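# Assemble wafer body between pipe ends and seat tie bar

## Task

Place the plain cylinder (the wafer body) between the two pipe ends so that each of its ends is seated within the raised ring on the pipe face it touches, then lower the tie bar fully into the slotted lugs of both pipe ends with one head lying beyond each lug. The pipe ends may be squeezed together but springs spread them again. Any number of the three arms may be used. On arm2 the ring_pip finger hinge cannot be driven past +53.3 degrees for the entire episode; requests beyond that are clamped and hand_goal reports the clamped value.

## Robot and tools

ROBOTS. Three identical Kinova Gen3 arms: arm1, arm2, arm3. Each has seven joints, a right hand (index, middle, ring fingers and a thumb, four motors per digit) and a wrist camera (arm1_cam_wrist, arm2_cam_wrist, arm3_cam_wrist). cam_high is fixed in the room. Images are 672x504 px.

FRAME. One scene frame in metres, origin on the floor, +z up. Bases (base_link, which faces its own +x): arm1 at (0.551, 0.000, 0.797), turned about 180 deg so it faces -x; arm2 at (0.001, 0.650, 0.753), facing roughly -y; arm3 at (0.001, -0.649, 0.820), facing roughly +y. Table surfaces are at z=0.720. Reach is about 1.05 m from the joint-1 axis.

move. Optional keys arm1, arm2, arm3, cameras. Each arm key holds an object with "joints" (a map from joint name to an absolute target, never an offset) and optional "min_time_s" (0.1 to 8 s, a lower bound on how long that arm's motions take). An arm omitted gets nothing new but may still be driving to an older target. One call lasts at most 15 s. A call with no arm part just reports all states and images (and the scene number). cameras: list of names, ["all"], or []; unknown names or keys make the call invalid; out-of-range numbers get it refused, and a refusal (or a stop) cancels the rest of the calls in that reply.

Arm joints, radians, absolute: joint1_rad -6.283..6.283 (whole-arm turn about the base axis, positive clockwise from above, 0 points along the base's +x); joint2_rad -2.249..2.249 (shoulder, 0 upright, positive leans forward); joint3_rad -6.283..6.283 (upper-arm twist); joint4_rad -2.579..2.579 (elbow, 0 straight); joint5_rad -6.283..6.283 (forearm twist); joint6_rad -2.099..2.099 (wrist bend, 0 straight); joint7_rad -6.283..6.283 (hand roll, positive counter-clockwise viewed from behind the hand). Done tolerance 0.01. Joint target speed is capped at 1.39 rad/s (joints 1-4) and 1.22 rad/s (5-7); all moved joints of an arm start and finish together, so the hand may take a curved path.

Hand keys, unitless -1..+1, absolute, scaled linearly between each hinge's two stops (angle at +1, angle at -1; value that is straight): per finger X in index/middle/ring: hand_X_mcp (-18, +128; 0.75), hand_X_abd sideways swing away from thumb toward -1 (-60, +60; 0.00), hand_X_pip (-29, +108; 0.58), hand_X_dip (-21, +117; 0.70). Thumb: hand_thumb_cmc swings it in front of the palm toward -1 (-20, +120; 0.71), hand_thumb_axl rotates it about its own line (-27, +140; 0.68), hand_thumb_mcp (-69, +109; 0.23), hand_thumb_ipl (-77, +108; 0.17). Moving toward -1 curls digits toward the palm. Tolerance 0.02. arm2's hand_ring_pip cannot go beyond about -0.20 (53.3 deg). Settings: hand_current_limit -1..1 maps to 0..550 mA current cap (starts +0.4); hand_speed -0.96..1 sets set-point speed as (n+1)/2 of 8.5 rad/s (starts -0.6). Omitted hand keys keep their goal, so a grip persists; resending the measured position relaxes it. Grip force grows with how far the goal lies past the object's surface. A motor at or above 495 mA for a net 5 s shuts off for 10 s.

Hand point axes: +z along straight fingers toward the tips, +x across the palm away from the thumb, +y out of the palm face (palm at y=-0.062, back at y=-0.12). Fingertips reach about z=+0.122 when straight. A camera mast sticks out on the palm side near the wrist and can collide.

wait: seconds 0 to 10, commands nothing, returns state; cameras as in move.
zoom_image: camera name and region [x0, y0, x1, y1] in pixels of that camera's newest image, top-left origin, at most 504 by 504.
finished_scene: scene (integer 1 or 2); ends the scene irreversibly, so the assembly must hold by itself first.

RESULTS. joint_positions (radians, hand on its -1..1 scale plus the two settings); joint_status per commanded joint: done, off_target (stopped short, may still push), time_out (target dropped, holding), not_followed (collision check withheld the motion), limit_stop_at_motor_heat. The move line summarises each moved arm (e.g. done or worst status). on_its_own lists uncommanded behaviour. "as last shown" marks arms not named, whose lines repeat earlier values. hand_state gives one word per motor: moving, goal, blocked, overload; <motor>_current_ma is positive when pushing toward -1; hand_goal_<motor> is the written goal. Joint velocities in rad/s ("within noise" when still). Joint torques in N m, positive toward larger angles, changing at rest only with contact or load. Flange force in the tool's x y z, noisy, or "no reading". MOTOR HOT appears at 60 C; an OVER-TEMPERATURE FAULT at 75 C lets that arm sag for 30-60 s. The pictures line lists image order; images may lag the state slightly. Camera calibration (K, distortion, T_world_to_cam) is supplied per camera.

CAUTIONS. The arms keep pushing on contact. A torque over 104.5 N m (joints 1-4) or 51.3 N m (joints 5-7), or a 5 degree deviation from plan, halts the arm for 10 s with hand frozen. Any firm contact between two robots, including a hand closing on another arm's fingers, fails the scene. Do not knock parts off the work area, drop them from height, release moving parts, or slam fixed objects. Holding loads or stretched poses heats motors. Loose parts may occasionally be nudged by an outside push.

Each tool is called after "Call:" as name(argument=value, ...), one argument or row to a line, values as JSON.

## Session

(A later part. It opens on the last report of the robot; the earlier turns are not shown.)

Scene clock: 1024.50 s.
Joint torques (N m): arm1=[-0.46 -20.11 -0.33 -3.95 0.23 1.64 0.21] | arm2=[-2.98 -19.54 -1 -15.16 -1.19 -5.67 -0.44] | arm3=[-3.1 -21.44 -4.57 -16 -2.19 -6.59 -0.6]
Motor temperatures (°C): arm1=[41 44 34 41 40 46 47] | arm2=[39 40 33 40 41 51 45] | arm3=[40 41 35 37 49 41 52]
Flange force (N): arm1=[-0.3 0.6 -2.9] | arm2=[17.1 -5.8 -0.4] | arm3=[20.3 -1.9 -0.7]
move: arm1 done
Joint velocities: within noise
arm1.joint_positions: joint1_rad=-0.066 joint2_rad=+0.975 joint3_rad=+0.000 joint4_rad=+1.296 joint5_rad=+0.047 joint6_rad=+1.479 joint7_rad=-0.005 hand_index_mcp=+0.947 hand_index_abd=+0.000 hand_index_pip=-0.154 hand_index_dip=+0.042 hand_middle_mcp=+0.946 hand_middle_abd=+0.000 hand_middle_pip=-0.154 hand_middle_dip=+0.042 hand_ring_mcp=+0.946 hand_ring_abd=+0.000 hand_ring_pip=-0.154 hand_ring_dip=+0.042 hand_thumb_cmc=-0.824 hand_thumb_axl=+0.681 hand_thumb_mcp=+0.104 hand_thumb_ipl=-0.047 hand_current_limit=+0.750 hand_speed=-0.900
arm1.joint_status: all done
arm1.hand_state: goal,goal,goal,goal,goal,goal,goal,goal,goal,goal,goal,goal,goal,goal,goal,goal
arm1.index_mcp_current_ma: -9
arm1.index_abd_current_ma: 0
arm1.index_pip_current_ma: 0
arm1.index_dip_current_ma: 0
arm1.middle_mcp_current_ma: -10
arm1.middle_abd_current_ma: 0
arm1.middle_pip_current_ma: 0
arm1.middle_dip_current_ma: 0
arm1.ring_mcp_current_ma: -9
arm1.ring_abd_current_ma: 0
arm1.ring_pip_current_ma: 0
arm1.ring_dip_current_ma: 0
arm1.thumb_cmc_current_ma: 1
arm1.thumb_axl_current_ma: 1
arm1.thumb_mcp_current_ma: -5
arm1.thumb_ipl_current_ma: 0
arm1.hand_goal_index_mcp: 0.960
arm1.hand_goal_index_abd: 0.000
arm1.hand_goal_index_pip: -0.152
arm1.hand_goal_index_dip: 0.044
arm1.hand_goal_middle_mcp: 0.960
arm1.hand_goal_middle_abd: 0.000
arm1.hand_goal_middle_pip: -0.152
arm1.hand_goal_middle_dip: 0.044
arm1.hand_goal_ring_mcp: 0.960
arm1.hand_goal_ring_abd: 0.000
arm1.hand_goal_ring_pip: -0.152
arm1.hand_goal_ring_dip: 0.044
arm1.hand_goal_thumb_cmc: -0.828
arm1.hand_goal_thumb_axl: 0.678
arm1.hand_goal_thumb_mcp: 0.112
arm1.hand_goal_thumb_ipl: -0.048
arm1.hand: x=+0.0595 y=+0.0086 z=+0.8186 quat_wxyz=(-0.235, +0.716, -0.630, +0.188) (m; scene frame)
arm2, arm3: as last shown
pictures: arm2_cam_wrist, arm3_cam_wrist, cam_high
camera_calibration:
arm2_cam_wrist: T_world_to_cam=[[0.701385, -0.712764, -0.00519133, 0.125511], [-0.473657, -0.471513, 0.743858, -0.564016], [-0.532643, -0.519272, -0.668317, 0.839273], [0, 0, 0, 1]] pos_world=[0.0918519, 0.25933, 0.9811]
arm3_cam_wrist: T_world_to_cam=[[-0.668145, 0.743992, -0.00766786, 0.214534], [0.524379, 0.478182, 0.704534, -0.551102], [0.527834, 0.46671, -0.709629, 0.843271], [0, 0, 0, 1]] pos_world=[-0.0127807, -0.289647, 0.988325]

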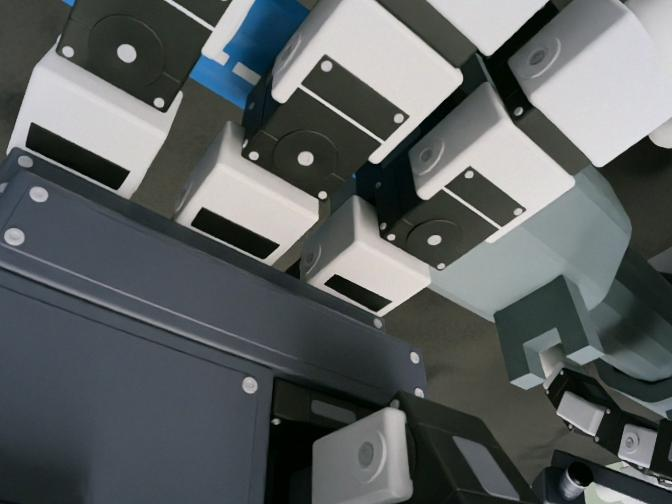

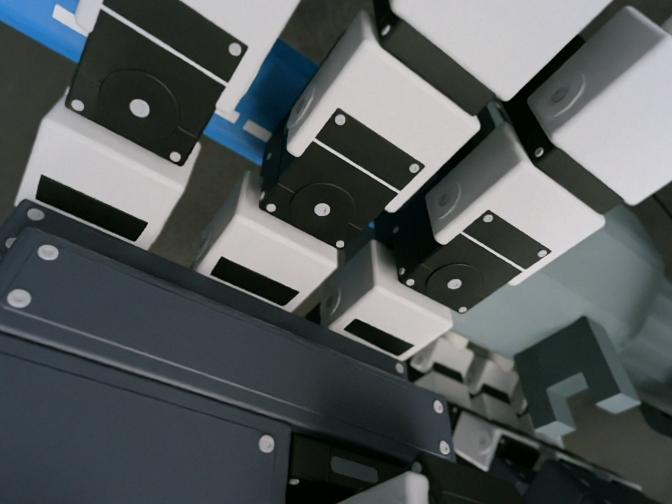

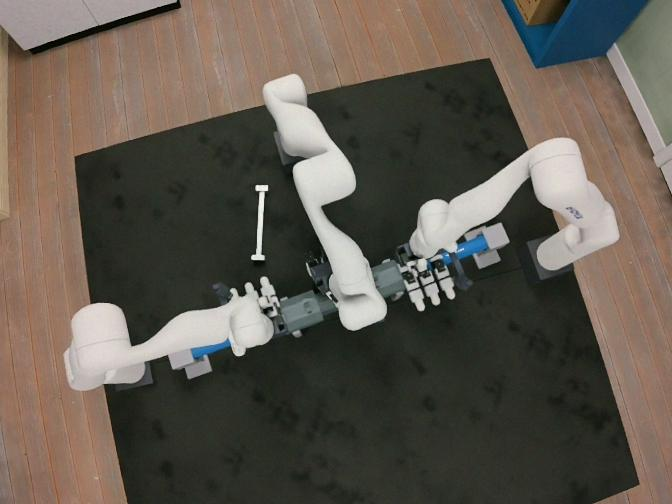

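Call:
move(
  arm1={"joints":{"joint1_rad":-0.062,"joint2_rad":0.884,"joint4_rad":1.262,"joint5_rad":0.045,"joint6_rad":1.598,"joint7_rad":-0.002},"min_time_s":3},
  cameras=["cam_high","arm2_cam_wrist"],
)

Call:
move(
  arm1={"joints":{"joint1_rad":-0.0462,"joint2_rad":0.7,"joint4_rad":1.1,"joint5_rad":0.021,"joint6_rad":1.8,"joint7_rad":0.0125},"min_time_s":2.5},
  cameras=["cam_high"],
)

Call:
zoom_image(
  camera="cam_high",
  region=[250, 240, 430, 360],
)

Scene clock: 1038.30 s.
Joint torques (N m): arm1=[-0.47 -19.73 -0.41 -4.65 0.22 1.58 0.23] | arm2=[-3.03 -19.53 -1.02 -15.12 -1.16 -5.63 -0.44] | arm3=[-3.07 -21.4 -4.6 -16.07 -2.17 -6.6 -0.56]
Motor temperatures (°C): arm1=[41 44 34 41 40 46 47] | arm2=[39 40 33 40 41 52 45] | arm3=[40 41 35 37 49 42 52]
Flange force (N): arm1=[-0.3 0.3 -3.0] | arm2=[17.0 -5.9 -0.3] | arm3=[20.5 -1.7 -0.7]
move: arm1 done
Joint velocities: within noise
arm1.joint_positions: joint1_rad=-0.062 joint2_rad=+0.884 joint3_rad=+0.000 joint4_rad=+1.262 joint5_rad=+0.045 joint6_rad=+1.598 joint7_rad=-0.002 hand_index_mcp=+0.947 hand_index_abd=+0.000 hand_index_pip=-0.154 hand_index_dip=+0.042 hand_middle_mcp=+0.946 hand_middle_abd=+0.000 hand_middle_pip=-0.154 hand_middle_dip=+0.042 hand_ring_mcp=+0.946 hand_ring_abd=+0.000 hand_ring_pip=-0.154 hand_ring_dip=+0.042 hand_thumb_cmc=-0.824 hand_thumb_axl=+0.681 hand_thumb_mcp=+0.104 hand_thumb_ipl=-0.047 hand_current_limit=+0.750 hand_speed=-0.900
arm1.joint_status: all done
arm1.hand_state: goal,goal,goal,goal,goal,goal,goal,goal,goal,goal,goal,goal,goal,goal,goal,goal
arm1.index_mcp_current_ma: -9
arm1.index_abd_current_ma: 0
arm1.index_pip_current_ma: 0
arm1.index_dip_current_ma: 0
arm1.middle_mcp_current_ma: -10
arm1.middle_abd_current_ma: 0
arm1.middle_pip_current_ma: 0
arm1.middle_dip_current_ma: 0
arm1.ring_mcp_current_ma: -9
arm1.ring_abd_current_ma: 0
arm1.ring_pip_current_ma: 0
arm1.ring_dip_current_ma: 0
arm1.thumb_cmc_current_ma: 1
arm1.thumb_axl_current_ma: 1
arm1.thumb_mcp_current_ma: -5
arm1.thumb_ipl_current_ma: 0
arm1.hand_goal_index_mcp: 0.960
arm1.hand_goal_index_abd: 0.000
arm1.hand_goal_index_pip: -0.152
arm1.hand_goal_index_dip: 0.044
arm1.hand_goal_middle_mcp: 0.960
arm1.hand_goal_middle_abd: 0.000
arm1.hand_goal_middle_pip: -0.152
arm1.hand_goal_middle_dip: 0.044
arm1.hand_goal_ring_mcp: 0.960
arm1.hand_goal_ring_abd: 0.000
arm1.hand_goal_ring_pip: -0.152
arm1.hand_goal_ring_dip: 0.044
arm1.hand_goal_thumb_cmc: -0.828
arm1.hand_goal_thumb_axl: 0.678
arm1.hand_goal_thumb_mcp: 0.112
arm1.hand_goal_thumb_ipl: -0.048
arm1.hand: x=+0.0574 y=+0.0108 z=+0.8800 quat_wxyz=(-0.232, +0.714, -0.634, +0.188) (m; scene frame)
arm2, arm3: as last shown
pictures: arm2_cam_wrist, cam_high
camera_calibration:
arm2_cam_wrist: T_world_to_cam=[[0.701385, -0.712764, -0.00519133, 0.125511], [-0.473657, -0.471513, 0.743858, -0.564016], [-0.532643, -0.519272, -0.668317, 0.839273], [0, 0, 0, 1]] pos_world=[0.0918519, 0.25933, 0.9811]

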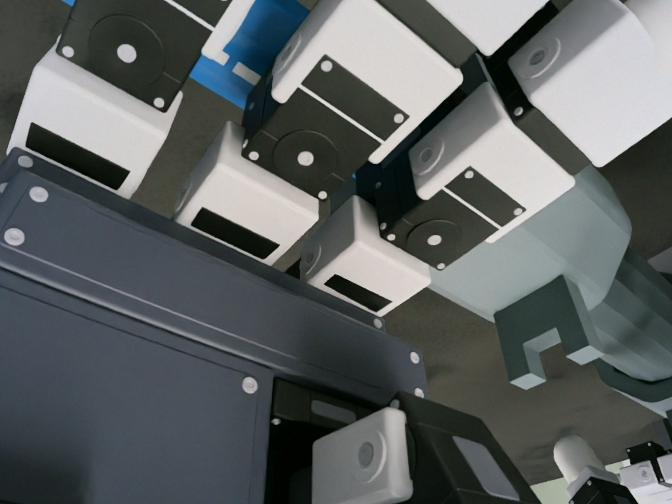

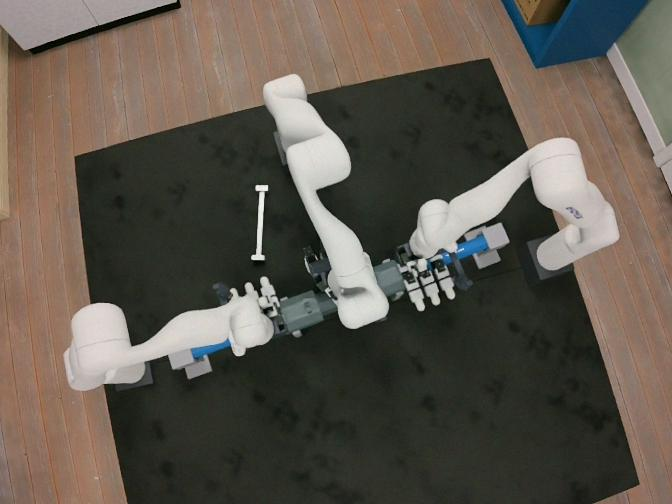

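Scene clock: 1041.13 s.
Joint torques (N m): arm1=[-0.44 -18.78 -0.46 -6.1 0.16 1.19 0.21] | arm2=[-2.99 -19.55 -1 -15.09 -1.21 -5.66 -0.46] | arm3=[-3.1 -21.42 -4.56 -16.01 -2.18 -6.55 -0.53]
Motor temperatures (°C): arm1=[41 44 34 41 40 46 47] | arm2=[39 40 33 40 41 52 45] | arm3=[40 41 35 37 49 42 52]
Flange force (N): arm1=[-0.2 0.7 -3.5] | arm2=[16.8 -5.9 -0.4] | arm3=[20.4 -1.7 -0.6]
move: arm1 done
Joint velocities: within noise
arm1.joint_positions: joint1_rad=-0.046 joint2_rad=+0.700 joint3_rad=+0.000 joint4_rad=+1.100 joint5_rad=+0.021 joint6_rad=+1.800 joint7_rad=+0.013 hand_index_mcp=+0.948 hand_index_abd=+0.000 hand_index_pip=-0.154 hand_index_dip=+0.042 hand_middle_mcp=+0.948 hand_middle_abd=+0.000 hand_middle_pip=-0.154 hand_middle_dip=+0.042 hand_ring_mcp=+0.948 hand_ring_abd=+0.000 hand_ring_pip=-0.154 hand_ring_dip=+0.042 hand_thumb_cmc=-0.824 hand_thumb_axl=+0.681 hand_thumb_mcp=+0.104 hand_thumb_ipl=-0.047 hand_current_limit=+0.750 hand_speed=-0.900
arm1.joint_status: all done
arm1.hand_state: goal,goal,goal,goal,goal,goal,goal,goal,goal,goal,goal,goal,goal,goal,goal,goal
arm1.index_mcp_current_ma: -7
arm1.index_abd_current_ma: 0
arm1.index_pip_current_ma: 0
arm1.index_dip_current_ma: 0
arm1.middle_mcp_current_ma: -8
arm1.middle_abd_current_ma: 0
arm1.middle_pip_current_ma: 0
arm1.middle_dip_current_ma: 0
arm1.ring_mcp_current_ma: -7
arm1.ring_abd_current_ma: 0
arm1.ring_pip_current_ma: 0
arm1.ring_dip_current_ma: 0
arm1.thumb_cmc_current_ma: 1
arm1.thumb_axl_current_ma: 1
arm1.thumb_mcp_current_ma: -5
arm1.thumb_ipl_current_ma: 0
arm1.hand_goal_index_mcp: 0.960
arm1.hand_goal_index_abd: 0.000
arm1.hand_goal_index_pip: -0.152
arm1.hand_goal_index_dip: 0.044
arm1.hand_goal_middle_mcp: 0.960
arm1.hand_goal_middle_abd: 0.000
arm1.hand_goal_middle_pip: -0.152
arm1.hand_goal_middle_dip: 0.044
arm1.hand_goal_ring_mcp: 0.960
arm1.hand_goal_ring_abd: 0.000
arm1.hand_goal_ring_pip: -0.152
arm1.hand_goal_ring_dip: 0.044
arm1.hand_goal_thumb_cmc: -0.828
arm1.hand_goal_thumb_axl: 0.678
arm1.hand_goal_thumb_mcp: 0.112
arm1.hand_goal_thumb_ipl: -0.048
arm1.hand: x=+0.0265 y=+0.0092 z=+1.0223 quat_wxyz=(-0.171, +0.723, -0.652, +0.152) (m; scene frame)
arm2, arm3: as last shown
pictures: cam_high

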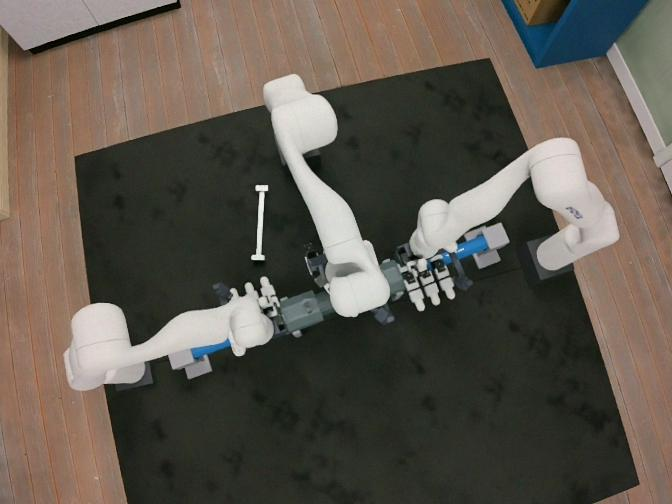

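Scaled by 2.800.

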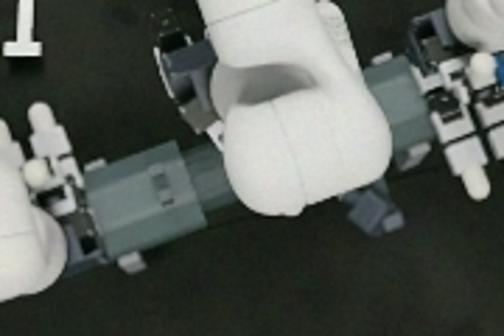

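Call:
move(
  arm1={"joints":{"joint1_rad":-0.1586,"joint2_rad":0.093,"joint4_rad":2.293,"joint5_rad":0.902,"joint6_rad":1.478,"joint7_rad":0.658,"hand_speed":-0.7,"hand_index_mcp":0.89,"hand_middle_mcp":0.89,"hand_ring_mcp":0.89,"hand_index_pip":-0.518,"hand_middle_pip":-0.518,"hand_ring_pip":-0.518,"hand_index_dip":-0.029,"hand_middle_dip":-0.029,"hand_ring_dip":-0.029,"hand_thumb_cmc":-0.882,"hand_thumb_mcp":0.056,"hand_thumb_ipl":0.038},"min_time_s":4},
  cameras=["cam_high"],
)

Call:
zoom_image(
  camera="cam_high",
  region=[250, 240, 430, 360],
)

Scene clock: 1141.27 s.
Joint torques (N m): arm1=[-0.27 -6.28 -0.41 -3.8 1.64 1.98 0.25] | arm2=[-2.95 -19.53 -1.02 -15.13 -1.15 -5.65 -0.46] | arm3=[-3.11 -21.43 -4.56 -16.06 -2.21 -6.53 -0.56]
Motor temperatures (°C): arm1=[41 44 34 41 40 46 47] | arm2=[39 40 33 39 41 52 45] | arm3=[40 41 35 37 49 43 51]
Flange force (N): arm1=[-1.9 -1.5 -0.8] | arm2=[17.0 -5.8 -0.4] | arm3=[20.6 -1.7 -0.5]
move: arm1 done
Joint velocities: within noise
arm1.joint_positions: joint1_rad=-0.159 joint2_rad=+0.093 joint3_rad=+0.000 joint4_rad=+2.293 joint5_rad=+0.902 joint6_rad=+1.478 joint7_rad=+0.658 hand_index_mcp=+0.886 hand_index_abd=+0.000 hand_index_pip=-0.515 hand_index_dip=-0.025 hand_middle_mcp=+0.886 hand_middle_abd=+0.000 hand_middle_pip=-0.515 hand_middle_dip=-0.025 hand_ring_mcp=+0.886 hand_ring_abd=+0.000 hand_ring_pip=-0.515 hand_ring_dip=-0.025 hand_thumb_cmc=-0.879 hand_thumb_axl=+0.681 hand_thumb_mcp=+0.055 hand_thumb_ipl=+0.036 hand_current_limit=+0.750 hand_speed=-0.700
arm1.joint_status: all done
arm1.hand_state: goal,goal,goal,goal,goal,goal,goal,goal,goal,goal,goal,goal,goal,goal,goal,goal
arm1.index_mcp_current_ma: -1
arm1.index_abd_current_ma: 0
arm1.index_pip_current_ma: 1
arm1.index_dip_current_ma: 1
arm1.middle_mcp_current_ma: -1
arm1.middle_abd_current_ma: 0
arm1.middle_pip_current_ma: 1
arm1.middle_dip_current_ma: 1
arm1.ring_mcp_current_ma: -1
arm1.ring_abd_current_ma: 0
arm1.ring_pip_current_ma: 1
arm1.ring_dip_current_ma: 1
arm1.thumb_cmc_current_ma: 1
arm1.thumb_axl_current_ma: 1
arm1.thumb_mcp_current_ma: 0
arm1.thumb_ipl_current_ma: -1
arm1.hand_goal_index_mcp: 0.890
arm1.hand_goal_index_abd: 0.000
arm1.hand_goal_index_pip: -0.518
arm1.hand_goal_index_dip: -0.028
arm1.hand_goal_middle_mcp: 0.890
arm1.hand_goal_middle_abd: 0.000
arm1.hand_goal_middle_pip: -0.518
arm1.hand_goal_middle_dip: -0.028
arm1.hand_goal_ring_mcp: 0.890
arm1.hand_goal_ring_abd: 0.000
arm1.hand_goal_ring_pip: -0.518
arm1.hand_goal_ring_dip: -0.028
arm1.hand_goal_thumb_cmc: -0.882
arm1.hand_goal_thumb_axl: 0.678
arm1.hand_goal_thumb_mcp: 0.056
arm1.hand_goal_thumb_ipl: 0.038
arm1.hand: x=+0.3286 y=+0.1957 z=+1.0472 quat_wxyz=(-0.496, +0.859, -0.113, +0.066) (m; scene frame)
arm2, arm3: as last shown
pictures: cam_high

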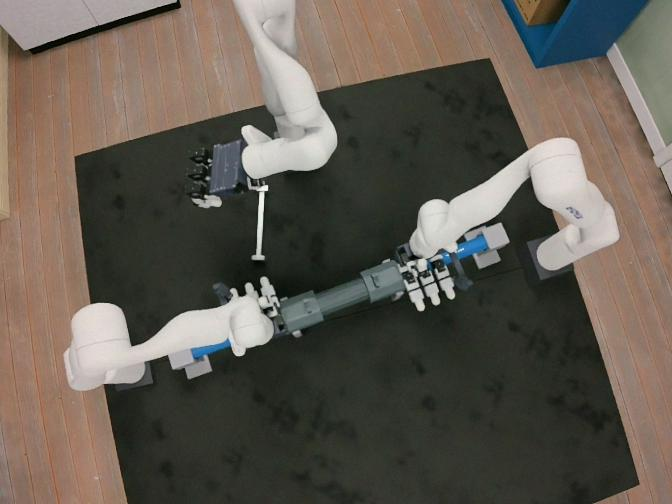

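Scaled by 2.800.

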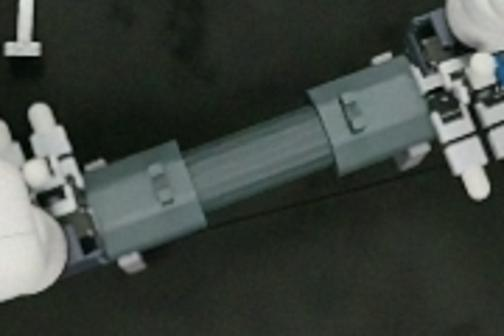

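Call:
zoom_image(
  camera="cam_high",
  region=[294, 292, 322, 320],
)

Call:
zoom_image(
  camera="cam_high",
  region=[362, 266, 390, 294],
)

Call:
move(
  arm1={"joints":{"joint1_rad":-0.159,"joint2_rad":0.7349,"joint4_rad":2.4909,"joint5_rad":1.157,"joint6_rad":1.0218,"joint7_rad":-0.0968},"min_time_s":3},
  cameras=["cam_high","arm1_cam_wrist"],
)

Call:
zoom_image(
  camera="cam_high",
  region=[200, 130, 340, 270],
)

Scaled by 18.000.

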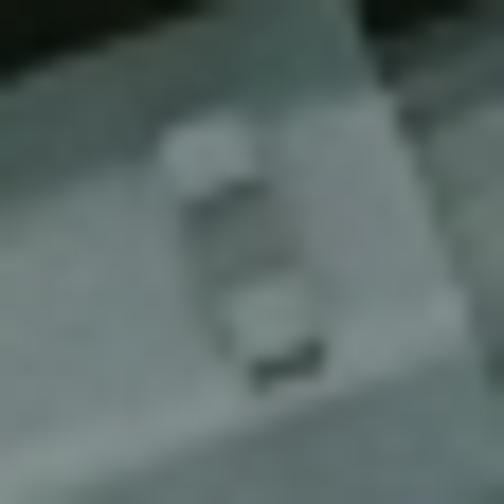

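Scaled by 18.000.

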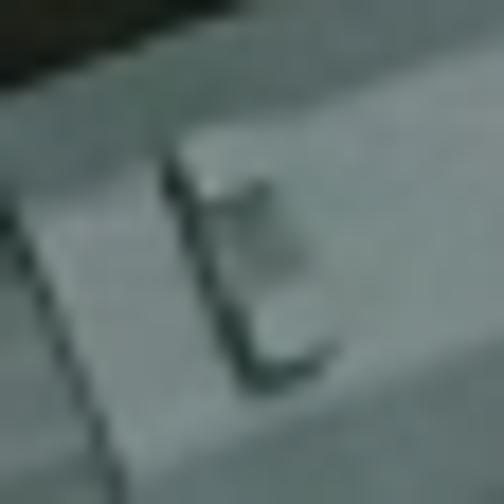

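Scene clock: 1151.93 s.
Joint torques (N m): arm1=[-0.35 -10.71 1.07 2.45 -0.02 2.39 0.27] | arm2=[-2.98 -19.52 -1.01 -15.14 -1.17 -5.63 -0.44] | arm3=[-3.11 -21.38 -4.57 -16.04 -2.2 -6.58 -0.56]
Motor temperatures (°C): arm1=[41 44 34 41 40 46 47] | arm2=[39 40 33 39 41 52 45] | arm3=[40 42 35 37 49 43 51]
Flange force (N): arm1=[-1.9 -2.0 -1.0] | arm2=[17.1 -5.8 -0.3] | arm3=[20.5 -1.8 -0.8]
move: arm1 done
Joint velocities: within noise
arm1.joint_positions: joint1_rad=-0.159 joint2_rad=+0.735 joint3_rad=+0.000 joint4_rad=+2.491 joint5_rad=+1.157 joint6_rad=+1.022 joint7_rad=-0.097 hand_index_mcp=+0.886 hand_index_abd=+0.000 hand_index_pip=-0.515 hand_index_dip=-0.025 hand_middle_mcp=+0.885 hand_middle_abd=+0.000 hand_middle_pip=-0.515 hand_middle_dip=-0.025 hand_ring_mcp=+0.886 hand_ring_abd=+0.000 hand_ring_pip=-0.515 hand_ring_dip=-0.025 hand_thumb_cmc=-0.879 hand_thumb_axl=+0.681 hand_thumb_mcp=+0.055 hand_thumb_ipl=+0.036 hand_current_limit=+0.750 hand_speed=-0.700
arm1.joint_status: all done
arm1.hand_state: goal,goal,goal,goal,goal,goal,goal,goal,goal,goal,goal,goal,goal,goal,goal,goal
arm1.index_mcp_current_ma: -1
arm1.index_abd_current_ma: 0
arm1.index_pip_current_ma: 1
arm1.index_dip_current_ma: 1
arm1.middle_mcp_current_ma: -2
arm1.middle_abd_current_ma: 0
arm1.middle_pip_current_ma: 1
arm1.middle_dip_current_ma: 1
arm1.ring_mcp_current_ma: -1
arm1.ring_abd_current_ma: 0
arm1.ring_pip_current_ma: 1
arm1.ring_dip_current_ma: 1
arm1.thumb_cmc_current_ma: 1
arm1.thumb_axl_current_ma: 1
arm1.thumb_mcp_current_ma: 0
arm1.thumb_ipl_current_ma: 0
arm1.hand_goal_index_mcp: 0.890
arm1.hand_goal_index_abd: 0.000
arm1.hand_goal_index_pip: -0.518
arm1.hand_goal_index_dip: -0.028
arm1.hand_goal_middle_mcp: 0.890
arm1.hand_goal_middle_abd: 0.000
arm1.hand_goal_middle_pip: -0.518
arm1.hand_goal_middle_dip: -0.028
arm1.hand_goal_ring_mcp: 0.890
arm1.hand_goal_ring_abd: 0.000
arm1.hand_goal_ring_pip: -0.518
arm1.hand_goal_ring_dip: -0.028
arm1.hand_goal_thumb_cmc: -0.882
arm1.hand_goal_thumb_axl: 0.678
arm1.hand_goal_thumb_mcp: 0.056
arm1.hand_goal_thumb_ipl: 0.038
arm1.hand: x=+0.3282 y=+0.1929 z=+0.8557 quat_wxyz=(-0.496, +0.859, -0.113, +0.065) (m; scene frame)
arm2, arm3: as last shown
pictures: arm1_cam_wrist, cam_high
camera_calibration:
arm1_cam_wrist: T_world_to_cam=[[-0.86935, -0.0863775, -0.486589, 0.750831], [-0.459124, -0.22314, 0.859892, -0.590957], [-0.182853, 0.970952, 0.154329, -0.135217], [0, 0, 0, 1]] pos_world=[0.356688, 0.0642779, 0.894373]

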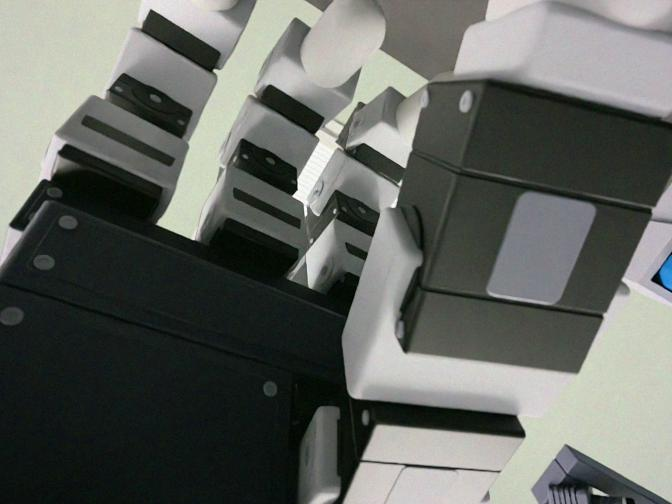

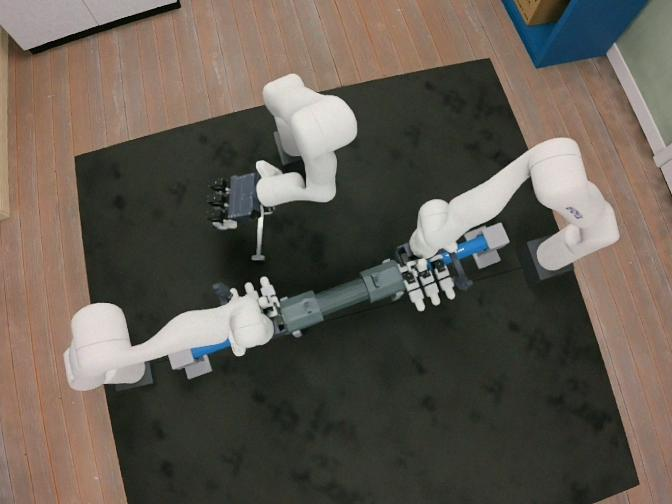

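Scaled by 3.600.

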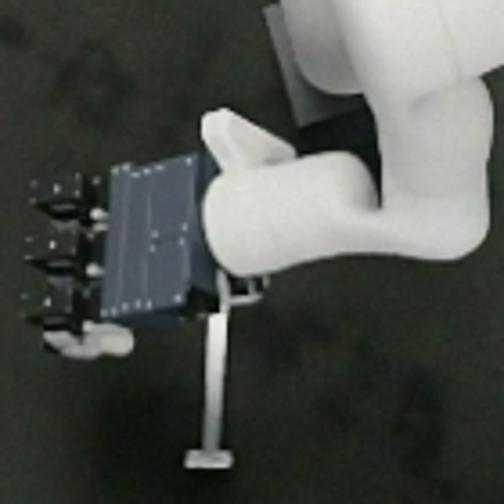

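Call:
move(
  arm1={"joints":{"joint1_rad":-0.159,"joint2_rad":0.9638,"joint4_rad":2.4708,"joint5_rad":1.2873,"joint6_rad":0.9501,"joint7_rad":-0.3327},"min_time_s":1.5},
  cameras=["cam_high"],
)

Call:
zoom_image(
  camera="cam_high",
  region=[200, 150, 320, 270],
)

Call:
move(
  arm1={"joints":{"joint1_rad":-0.1586,"joint2_rad":1.0665,"joint4_rad":2.4416,"joint5_rad":1.3386,"joint6_rad":0.9313,"joint7_rad":-0.4204},"min_time_s":1.5},
  cameras=[],
)

Call:
move(
  arm1={"joints":{"joint1_rad":-0.1586,"joint2_rad":1.1614,"joint4_rad":2.407,"joint5_rad":1.3831,"joint6_rad":0.9187,"joint7_rad":-0.4946},"min_time_s":2.5},
  cameras=["cam_high","arm1_cam_wrist"],
)

Call:
zoom_image(
  camera="cam_high",
  region=[200, 150, 320, 270],
)

Scene clock: 1214.60 s.
Joint torques (N m): arm1=[-0.33 -11.99 1.48 4.13 -0.47 2.31 0.24] | arm2=[-3.03 -19.52 -0.99 -15.17 -1.16 -5.62 -0.49] | arm3=[-3.18 -21.37 -4.6 -16.01 -2.23 -6.58 -0.55]
Motor temperatures (°C): arm1=[41 42 34 41 40 45 47] | arm2=[39 41 33 39 41 53 45] | arm3=[40 42 35 36 49 44 51]
Flange force (N): arm1=[-2.1 -1.4 -0.8] | arm2=[17.2 -6.0 -0.3] | arm3=[20.5 -2.0 -0.8]
move: arm1 done
Joint velocities: within noise
arm1.joint_positions: joint1_rad=-0.159 joint2_rad=+0.964 joint3_rad=+0.000 joint4_rad=+2.471 joint5_rad=+1.287 joint6_rad=+0.950 joint7_rad=-0.333 hand_index_mcp=+0.886 hand_index_abd=+0.000 hand_index_pip=-0.515 hand_index_dip=-0.025 hand_middle_mcp=+0.885 hand_middle_abd=+0.000 hand_middle_pip=-0.515 hand_middle_dip=-0.025 hand_ring_mcp=+0.886 hand_ring_abd=+0.000 hand_ring_pip=-0.515 hand_ring_dip=-0.025 hand_thumb_cmc=-0.879 hand_thumb_axl=+0.681 hand_thumb_mcp=+0.055 hand_thumb_ipl=+0.036 hand_current_limit=+0.750 hand_speed=-0.700
arm1.joint_status: all done
arm1.hand_state: goal,goal,goal,goal,goal,goal,goal,goal,goal,goal,goal,goal,goal,goal,goal,goal
arm1.index_mcp_current_ma: -1
arm1.index_abd_current_ma: 0
arm1.index_pip_current_ma: 1
arm1.index_dip_current_ma: 1
arm1.middle_mcp_current_ma: -2
arm1.middle_abd_current_ma: 0
arm1.middle_pip_current_ma: 1
arm1.middle_dip_current_ma: 1
arm1.ring_mcp_current_ma: -1
arm1.ring_abd_current_ma: 0
arm1.ring_pip_current_ma: 1
arm1.ring_dip_current_ma: 1
arm1.thumb_cmc_current_ma: 1
arm1.thumb_axl_current_ma: 1
arm1.thumb_mcp_current_ma: 0
arm1.thumb_ipl_current_ma: 0
arm1.hand_goal_index_mcp: 0.890
arm1.hand_goal_index_abd: 0.000
arm1.hand_goal_index_pip: -0.518
arm1.hand_goal_index_dip: -0.028
arm1.hand_goal_middle_mcp: 0.890
arm1.hand_goal_middle_abd: 0.000
arm1.hand_goal_middle_pip: -0.518
arm1.hand_goal_middle_dip: -0.028
arm1.hand_goal_ring_mcp: 0.890
arm1.hand_goal_ring_abd: 0.000
arm1.hand_goal_ring_pip: -0.518
arm1.hand_goal_ring_dip: -0.028
arm1.hand_goal_thumb_cmc: -0.882
arm1.hand_goal_thumb_axl: 0.678
arm1.hand_goal_thumb_mcp: 0.056
arm1.hand_goal_thumb_ipl: 0.038
arm1.hand: x=+0.3293 y=+0.1924 z=+0.7958 quat_wxyz=(-0.496, +0.859, -0.113, +0.065) (m; scene frame)
arm2, arm3: as last shown
pictures: cam_high

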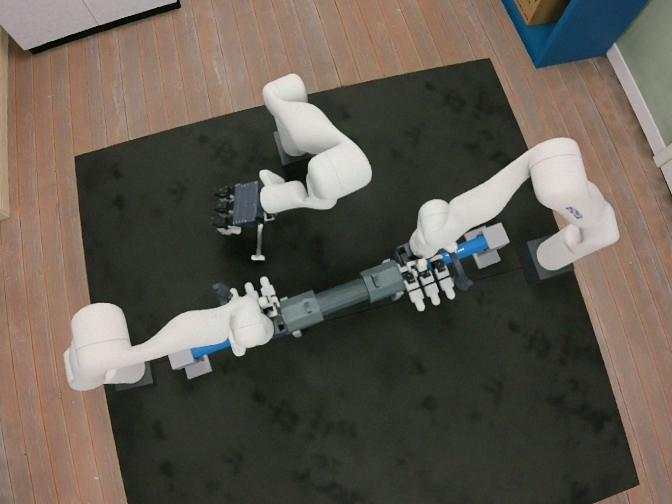

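Scaled by 4.200.

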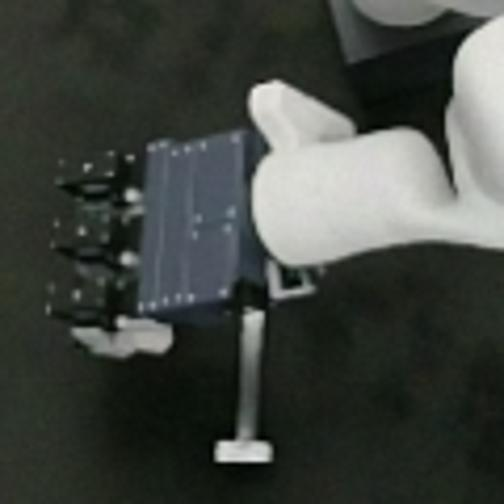

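Scene clock: 1216.40 s.
Joint torques (N m): arm1=[-0.41 -12.22 1.6 4.66 -0.62 2.26 0.31] | arm2=[-3.01 -19.57 -1.03 -15.16 -1.19 -5.65 -0.45] | arm3=[-3.14 -21.51 -4.66 -16.01 -2.2 -6.57 -0.55]
Motor temperatures (°C): arm1=[41 42 34 41 40 45 47] | arm2=[39 41 33 39 41 53 45] | arm3=[40 42 35 36 49 44 51]
Flange force (N): arm1=[-2.0 -2.0 -0.8] | arm2=[17.0 -5.9 -0.3] | arm3=[20.3 -1.9 -0.5]
move: arm1 done
Joint velocities: within noise
arm1.joint_positions: joint1_rad=-0.159 joint2_rad=+1.066 joint3_rad=+0.000 joint4_rad=+2.442 joint5_rad=+1.339 joint6_rad=+0.931 joint7_rad=-0.420 hand_index_mcp=+0.886 hand_index_abd=+0.000 hand_index_pip=-0.515 hand_index_dip=-0.025 hand_middle_mcp=+0.885 hand_middle_abd=+0.000 hand_middle_pip=-0.515 hand_middle_dip=-0.025 hand_ring_mcp=+0.886 hand_ring_abd=+0.000 hand_ring_pip=-0.515 hand_ring_dip=-0.025 hand_thumb_cmc=-0.879 hand_thumb_axl=+0.681 hand_thumb_mcp=+0.055 hand_thumb_ipl=+0.036 hand_current_limit=+0.750 hand_speed=-0.700
arm1.joint_status: all done
arm1.hand_state: goal,goal,goal,goal,goal,goal,goal,goal,goal,goal,goal,goal,goal,goal,goal,goal
arm1.index_mcp_current_ma: -1
arm1.index_abd_current_ma: 0
arm1.index_pip_current_ma: 1
arm1.index_dip_current_ma: 1
arm1.middle_mcp_current_ma: -2
arm1.middle_abd_current_ma: 0
arm1.middle_pip_current_ma: 1
arm1.middle_dip_current_ma: 1
arm1.ring_mcp_current_ma: -1
arm1.ring_abd_current_ma: 0
arm1.ring_pip_current_ma: 1
arm1.ring_dip_current_ma: 1
arm1.thumb_cmc_current_ma: 1
arm1.thumb_axl_current_ma: 1
arm1.thumb_mcp_current_ma: 0
arm1.thumb_ipl_current_ma: 0
arm1.hand_goal_index_mcp: 0.890
arm1.hand_goal_index_abd: 0.000
arm1.hand_goal_index_pip: -0.518
arm1.hand_goal_index_dip: -0.028
arm1.hand_goal_middle_mcp: 0.890
arm1.hand_goal_middle_abd: 0.000
arm1.hand_goal_middle_pip: -0.518
arm1.hand_goal_middle_dip: -0.028
arm1.hand_goal_ring_mcp: 0.890
arm1.hand_goal_ring_abd: 0.000
arm1.hand_goal_ring_pip: -0.518
arm1.hand_goal_ring_dip: -0.028
arm1.hand_goal_thumb_cmc: -0.882
arm1.hand_goal_thumb_axl: 0.678
arm1.hand_goal_thumb_mcp: 0.056
arm1.hand_goal_thumb_ipl: 0.038
arm1.hand: x=+0.3288 y=+0.1919 z=+0.7666 quat_wxyz=(-0.496, +0.859, -0.113, +0.066) (m; scene frame)
arm2, arm3: as last shown
pictures: none
No camera images: "cameras" was empty.

Scene clock: 1219.20 s.
Joint torques (N m): arm1=[-0.43 -12.69 1.7 5.2 -0.72 2.16 0.22] | arm2=[-3 -19.57 -1.04 -15.15 -1.17 -5.64 -0.42] | arm3=[-3.13 -21.5 -4.56 -16.03 -2.24 -6.55 -0.56]
Motor temperatures (°C): arm1=[41 42 34 41 40 45 47] | arm2=[39 41 33 39 41 53 45] | arm3=[40 42 35 36 49 44 51]
Flange force (N): arm1=[-2.6 -1.5 -0.8] | arm2=[17.0 -5.8 -0.3] | arm3=[20.4 -1.9 -0.4]
move: arm1 done
Joint velocities: within noise
arm1.joint_positions: joint1_rad=-0.159 joint2_rad=+1.161 joint3_rad=+0.000 joint4_rad=+2.407 joint5_rad=+1.383 joint6_rad=+0.919 joint7_rad=-0.495 hand_index_mcp=+0.886 hand_index_abd=+0.000 hand_index_pip=-0.515 hand_index_dip=-0.025 hand_middle_mcp=+0.885 hand_middle_abd=+0.000 hand_middle_pip=-0.515 hand_middle_dip=-0.025 hand_ring_mcp=+0.886 hand_ring_abd=+0.000 hand_ring_pip=-0.515 hand_ring_dip=-0.025 hand_thumb_cmc=-0.879 hand_thumb_axl=+0.681 hand_thumb_mcp=+0.055 hand_thumb_ipl=+0.036 hand_current_limit=+0.750 hand_speed=-0.700
arm1.joint_status: all done
arm1.hand_state: goal,goal,goal,goal,goal,goal,goal,goal,goal,goal,goal,goal,goal,goal,goal,goal
arm1.index_mcp_current_ma: -1
arm1.index_abd_current_ma: 0
arm1.index_pip_current_ma: 1
arm1.index_dip_current_ma: 1
arm1.middle_mcp_current_ma: -2
arm1.middle_abd_current_ma: 0
arm1.middle_pip_current_ma: 1
arm1.middle_dip_current_ma: 1
arm1.ring_mcp_current_ma: -1
arm1.ring_abd_current_ma: 0
arm1.ring_pip_current_ma: 1
arm1.ring_dip_current_ma: 1
arm1.thumb_cmc_current_ma: 1
arm1.thumb_axl_current_ma: 1
arm1.thumb_mcp_current_ma: 0
arm1.thumb_ipl_current_ma: 0
arm1.hand_goal_index_mcp: 0.890
arm1.hand_goal_index_abd: 0.000
arm1.hand_goal_index_pip: -0.518
arm1.hand_goal_index_dip: -0.028
arm1.hand_goal_middle_mcp: 0.890
arm1.hand_goal_middle_abd: 0.000
arm1.hand_goal_middle_pip: -0.518
arm1.hand_goal_middle_dip: -0.028
arm1.hand_goal_ring_mcp: 0.890
arm1.hand_goal_ring_abd: 0.000
arm1.hand_goal_ring_pip: -0.518
arm1.hand_goal_ring_dip: -0.028
arm1.hand_goal_thumb_cmc: -0.882
arm1.hand_goal_thumb_axl: 0.678
arm1.hand_goal_thumb_mcp: 0.056
arm1.hand_goal_thumb_ipl: 0.038
arm1.hand: x=+0.3288 y=+0.1916 z=+0.7381 quat_wxyz=(-0.496, +0.859, -0.114, +0.066) (m; scene frame)
arm2.joint_positions: joint1_rad=-0.022 joint2_rad=+0.559 joint3_rad=+0.000 joint4_rad=+1.832 joint5_rad=+0.000 joint6_rad=+0.754 joint7_rad=+1.646 hand_index_mcp=-0.472 hand_index_abd=+0.000 hand_index_pip=+0.577 hand_index_dip=+0.696 hand_middle_mcp=-0.455 hand_middle_abd=+0.000 hand_middle_pip=+0.577 hand_middle_dip=+0.696 hand_ring_mcp=-0.458 hand_ring_abd=+0.000 hand_ring_pip=+0.577 hand_ring_dip=+0.696 hand_thumb_cmc=-0.568 hand_thumb_axl=+0.677 hand_thumb_mcp=+0.946 hand_thumb_ipl=+0.598 hand_current_limit=+0.400 hand_speed=-0.600
arm2.joint_status: not commanded
arm2.hand_state: goal,goal,goal,goal,blocked,goal,goal,goal,goal,goal,goal,goal,goal,goal,goal,goal
arm2.index_mcp_current_ma: 6
arm2.index_abd_current_ma: 0
arm2.index_pip_current_ma: 0
arm2.index_dip_current_ma: 0
arm2.middle_mcp_current_ma: 42
arm2.middle_abd_current_ma: 0
arm2.middle_pip_current_ma: 0
arm2.middle_dip_current_ma: 0
arm2.ring_mcp_current_ma: 34
arm2.ring_abd_current_ma: 0
arm2.ring_pip_current_ma: 0
arm2.ring_dip_current_ma: 0
arm2.thumb_cmc_current_ma: 1
arm2.thumb_axl_current_ma: 0
arm2.thumb_mcp_current_ma: -6
arm2.thumb_ipl_current_ma: -2
arm2.hand_goal_index_mcp: -0.478
arm2.hand_goal_index_abd: 0.000
arm2.hand_goal_index_pip: 0.576
arm2.hand_goal_index_dip: 0.696
arm2.hand_goal_middle_mcp: -0.478
arm2.hand_goal_middle_abd: 0.000
arm2.hand_goal_middle_pip: 0.576
arm2.hand_goal_middle_dip: 0.696
arm2.hand_goal_ring_mcp: -0.478
arm2.hand_goal_ring_abd: 0.000
arm2.hand_goal_ring_pip: 0.576
arm2.hand_goal_ring_dip: 0.696
arm2.hand_goal_thumb_cmc: -0.570
arm2.hand_goal_thumb_axl: 0.678
arm2.hand_goal_thumb_mcp: 0.950
arm2.hand_goal_thumb_ipl: 0.600
arm2.hand: x=+0.0767 y=+0.1998 z=+0.8635 quat_wxyz=(-0.002, +0.669, +0.744, +0.000) (m; scene frame)
arm3.joint_positions: joint1_rad=+0.182 joint2_rad=+0.660 joint3_rad=+0.000 joint4_rad=+1.938 joint5_rad=+0.000 joint6_rad=+0.544 joint7_rad=+1.836 hand_index_mcp=-0.464 hand_index_abd=+0.000 hand_index_pip=+0.577 hand_index_dip=+0.696 hand_middle_mcp=-0.457 hand_middle_abd=+0.000 hand_middle_pip=+0.577 hand_middle_dip=+0.696 hand_ring_mcp=-0.454 hand_ring_abd=+0.000 hand_ring_pip=+0.577 hand_ring_dip=+0.696 hand_thumb_cmc=-0.568 hand_thumb_axl=+0.677 hand_thumb_mcp=+0.945 hand_thumb_ipl=+0.598 hand_current_limit=+0.400 hand_speed=-0.600
arm3.joint_status: not commanded
arm3.hand_state: goal,goal,goal,goal,blocked,goal,goal,goal,blocked,goal,goal,goal,goal,goal,goal,goal
arm3.index_mcp_current_ma: 5
arm3.index_abd_current_ma: 0
arm3.index_pip_current_ma: 0
arm3.index_dip_current_ma: 0
arm3.middle_mcp_current_ma: 12
arm3.middle_abd_current_ma: 0
arm3.middle_pip_current_ma: 0
arm3.middle_dip_current_ma: 0
arm3.ring_mcp_current_ma: 14
arm3.ring_abd_current_ma: 0
arm3.ring_pip_current_ma: 0
arm3.ring_dip_current_ma: 0
arm3.thumb_cmc_current_ma: 0
arm3.thumb_axl_current_ma: 0
arm3.thumb_mcp_current_ma: -1
arm3.thumb_ipl_current_ma: 0
arm3.hand_goal_index_mcp: -0.478
arm3.hand_goal_index_abd: 0.000
arm3.hand_goal_index_pip: 0.576
arm3.hand_goal_index_dip: 0.696
arm3.hand_goal_middle_mcp: -0.478
arm3.hand_goal_middle_abd: 0.000
arm3.hand_goal_middle_pip: 0.576
arm3.hand_goal_middle_dip: 0.696
arm3.hand_goal_ring_mcp: -0.478
arm3.hand_goal_ring_abd: 0.000
arm3.hand_goal_ring_pip: 0.576
arm3.hand_goal_ring_dip: 0.696
arm3.hand_goal_thumb_cmc: -0.570
arm3.hand_goal_thumb_axl: 0.678
arm3.hand_goal_thumb_mcp: 0.950
arm3.hand_goal_thumb_ipl: 0.600
arm3.hand: x=+0.0057 y=-0.2240 z=+0.8679 quat_wxyz=(-0.001, -0.744, +0.668, +0.004) (m; scene frame)
pictures: arm1_cam_wrist, cam_high
camera_calibration:
arm1_cam_wrist: T_world_to_cam=[[-0.869642, -0.0850991, -0.486293, 0.693666], [-0.459088, -0.222843, 0.859988, -0.489937], [-0.181551, 0.971133, 0.154726, -0.116387], [0, 0, 0, 1]] pos_world=[0.357187, 0.062879, 0.776673]

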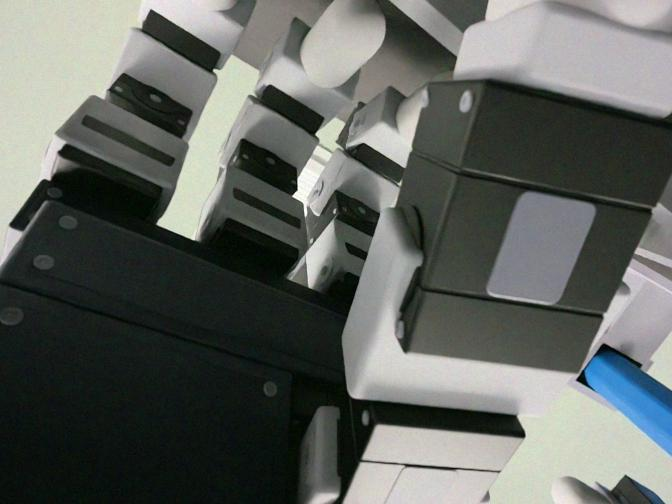

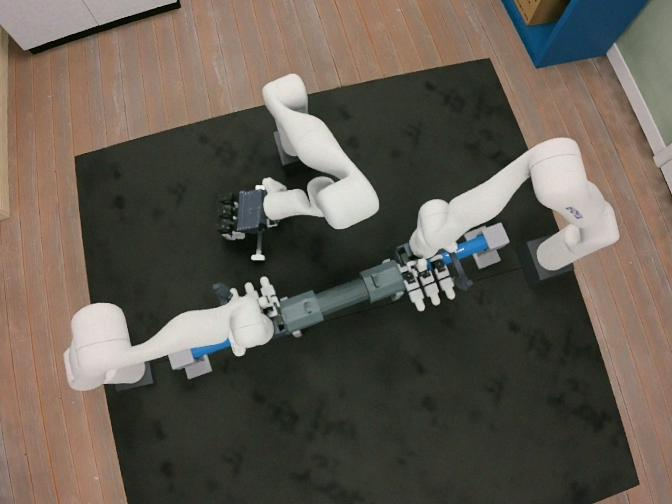

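Scaled by 4.200.

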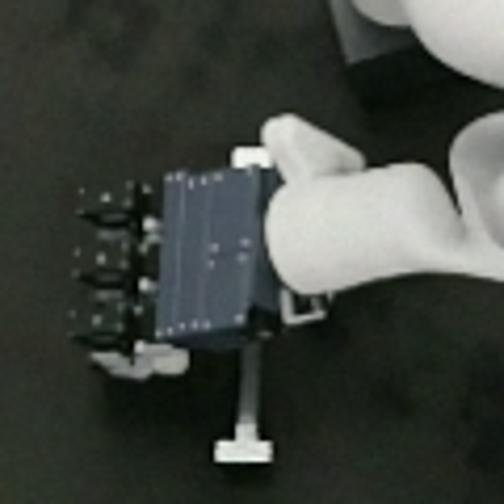

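Call:
move(
  arm1={"joints":{"hand_current_limit":0.75,"hand_speed":-0.85,"hand_index_mcp":0.5,"hand_middle_mcp":0.5,"hand_ring_mcp":0.5,"hand_index_pip":-0.82,"hand_middle_pip":-0.82,"hand_ring_pip":-0.82,"hand_index_dip":0.33,"hand_middle_dip":0.33,"hand_ring_dip":0.33,"hand_thumb_mcp":-0.35,"hand_thumb_ipl":0.0}},
  cameras=["cam_high","arm1_cam_wrist"],
)

Call:
zoom_image(
  camera="cam_high",
  region=[200, 150, 320, 270],
)

Scene clock: 1230.23 s.
Joint torques (N m): arm1=[-1 -11.88 -0.69 2.95 0.07 0.37 0.26] | arm2=[-2.99 -19.57 -1 -15.25 -1.17 -5.62 -0.42] | arm3=[-3.06 -21.43 -4.55 -16.03 -2.19 -6.56 -0.53]
Motor temperatures (°C): arm1=[41 42 34 41 40 45 47] | arm2=[39 41 33 39 41 53 45] | arm3=[40 42 35 36 49 44 51]
Flange force (N): arm1=[-2.4 -9.1 -1.9] | arm2=[17.4 -5.7 -0.1] | arm3=[20.4 -1.6 -0.6]
move: arm1 off_target
Joint velocities: within noise
arm1.joint_positions: joint1_rad=-0.159 joint2_rad=+1.161 joint3_rad=+0.000 joint4_rad=+2.407 joint5_rad=+1.383 joint6_rad=+0.919 joint7_rad=-0.495 hand_index_mcp=+0.556 hand_index_abd=+0.000 hand_index_pip=-0.817 hand_index_dip=+0.322 hand_middle_mcp=+0.556 hand_middle_abd=+0.000 hand_middle_pip=-0.817 hand_middle_dip=+0.322 hand_ring_mcp=+0.555 hand_ring_abd=+0.000 hand_ring_pip=-0.817 hand_ring_dip=+0.322 hand_thumb_cmc=-0.874 hand_thumb_axl=+0.681 hand_thumb_mcp=-0.163 hand_thumb_ipl=+0.026 hand_current_limit=+0.750 hand_speed=-0.850
arm1.joint_status: hand_index_mcp off_target (ended at +0.556, target +0.500); hand_middle_mcp off_target (ended at +0.556, target +0.500); hand_ring_mcp off_target (ended at +0.555, target +0.500); hand_thumb_mcp off_target (ended at -0.163, target -0.350); hand_thumb_ipl off_target (ended at +0.026, target +0.000); the others done
arm1.hand_state: blocked,goal,goal,goal,blocked,goal,goal,goal,blocked,goal,goal,goal,goal,goal,blocked,blocked
arm1.index_mcp_current_ma: 94
arm1.index_abd_current_ma: 0
arm1.index_pip_current_ma: 1
arm1.index_dip_current_ma: -4
arm1.middle_mcp_current_ma: 94
arm1.middle_abd_current_ma: 0
arm1.middle_pip_current_ma: 1
arm1.middle_dip_current_ma: -4
arm1.ring_mcp_current_ma: 92
arm1.ring_abd_current_ma: 0
arm1.ring_pip_current_ma: 1
arm1.ring_dip_current_ma: -4
arm1.thumb_cmc_current_ma: 4
arm1.thumb_axl_current_ma: 1
arm1.thumb_mcp_current_ma: 481
arm1.thumb_ipl_current_ma: 40
arm1.hand_goal_index_mcp: 0.500
arm1.hand_goal_index_abd: 0.000
arm1.hand_goal_index_pip: -0.820
arm1.hand_goal_index_dip: 0.330
arm1.hand_goal_middle_mcp: 0.500
arm1.hand_goal_middle_abd: 0.000
arm1.hand_goal_middle_pip: -0.820
arm1.hand_goal_middle_dip: 0.330
arm1.hand_goal_ring_mcp: 0.500
arm1.hand_goal_ring_abd: 0.000
arm1.hand_goal_ring_pip: -0.820
arm1.hand_goal_ring_dip: 0.330
arm1.hand_goal_thumb_cmc: -0.882
arm1.hand_goal_thumb_axl: 0.678
arm1.hand_goal_thumb_mcp: -0.350
arm1.hand_goal_thumb_ipl: 0.000
arm1.hand: x=+0.3288 y=+0.1915 z=+0.7381 quat_wxyz=(-0.496, +0.859, -0.114, +0.066) (m; scene frame)
arm2, arm3: as last shown
pictures: arm1_cam_wrist, cam_high
camera_calibration:
arm1_cam_wrist: T_world_to_cam=[[-0.86965, -0.085062, -0.486285, 0.693603], [-0.45911, -0.222715, 0.860009, -0.48989], [-0.181457, 0.971166, 0.154631, -0.116237], [0, 0, 0, 1]] pos_world=[0.357187, 0.0627789, 0.776573]

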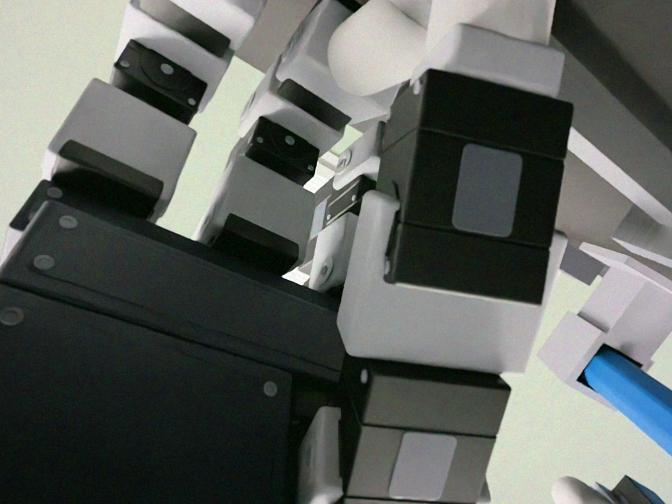

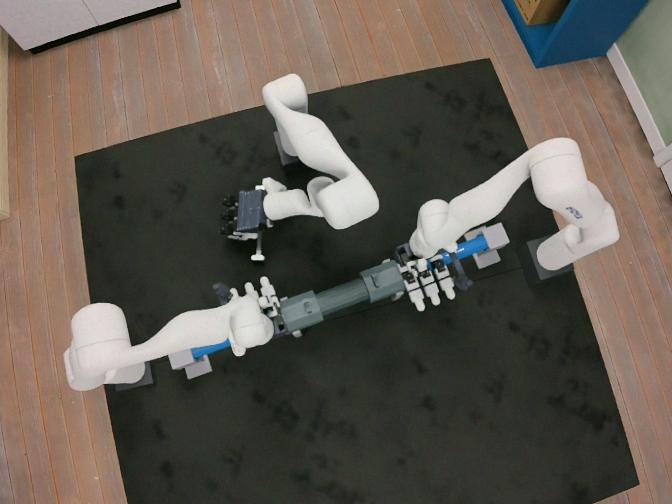

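Scaled by 4.200.

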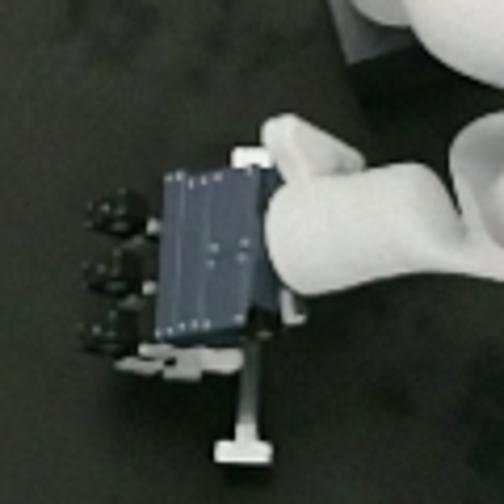

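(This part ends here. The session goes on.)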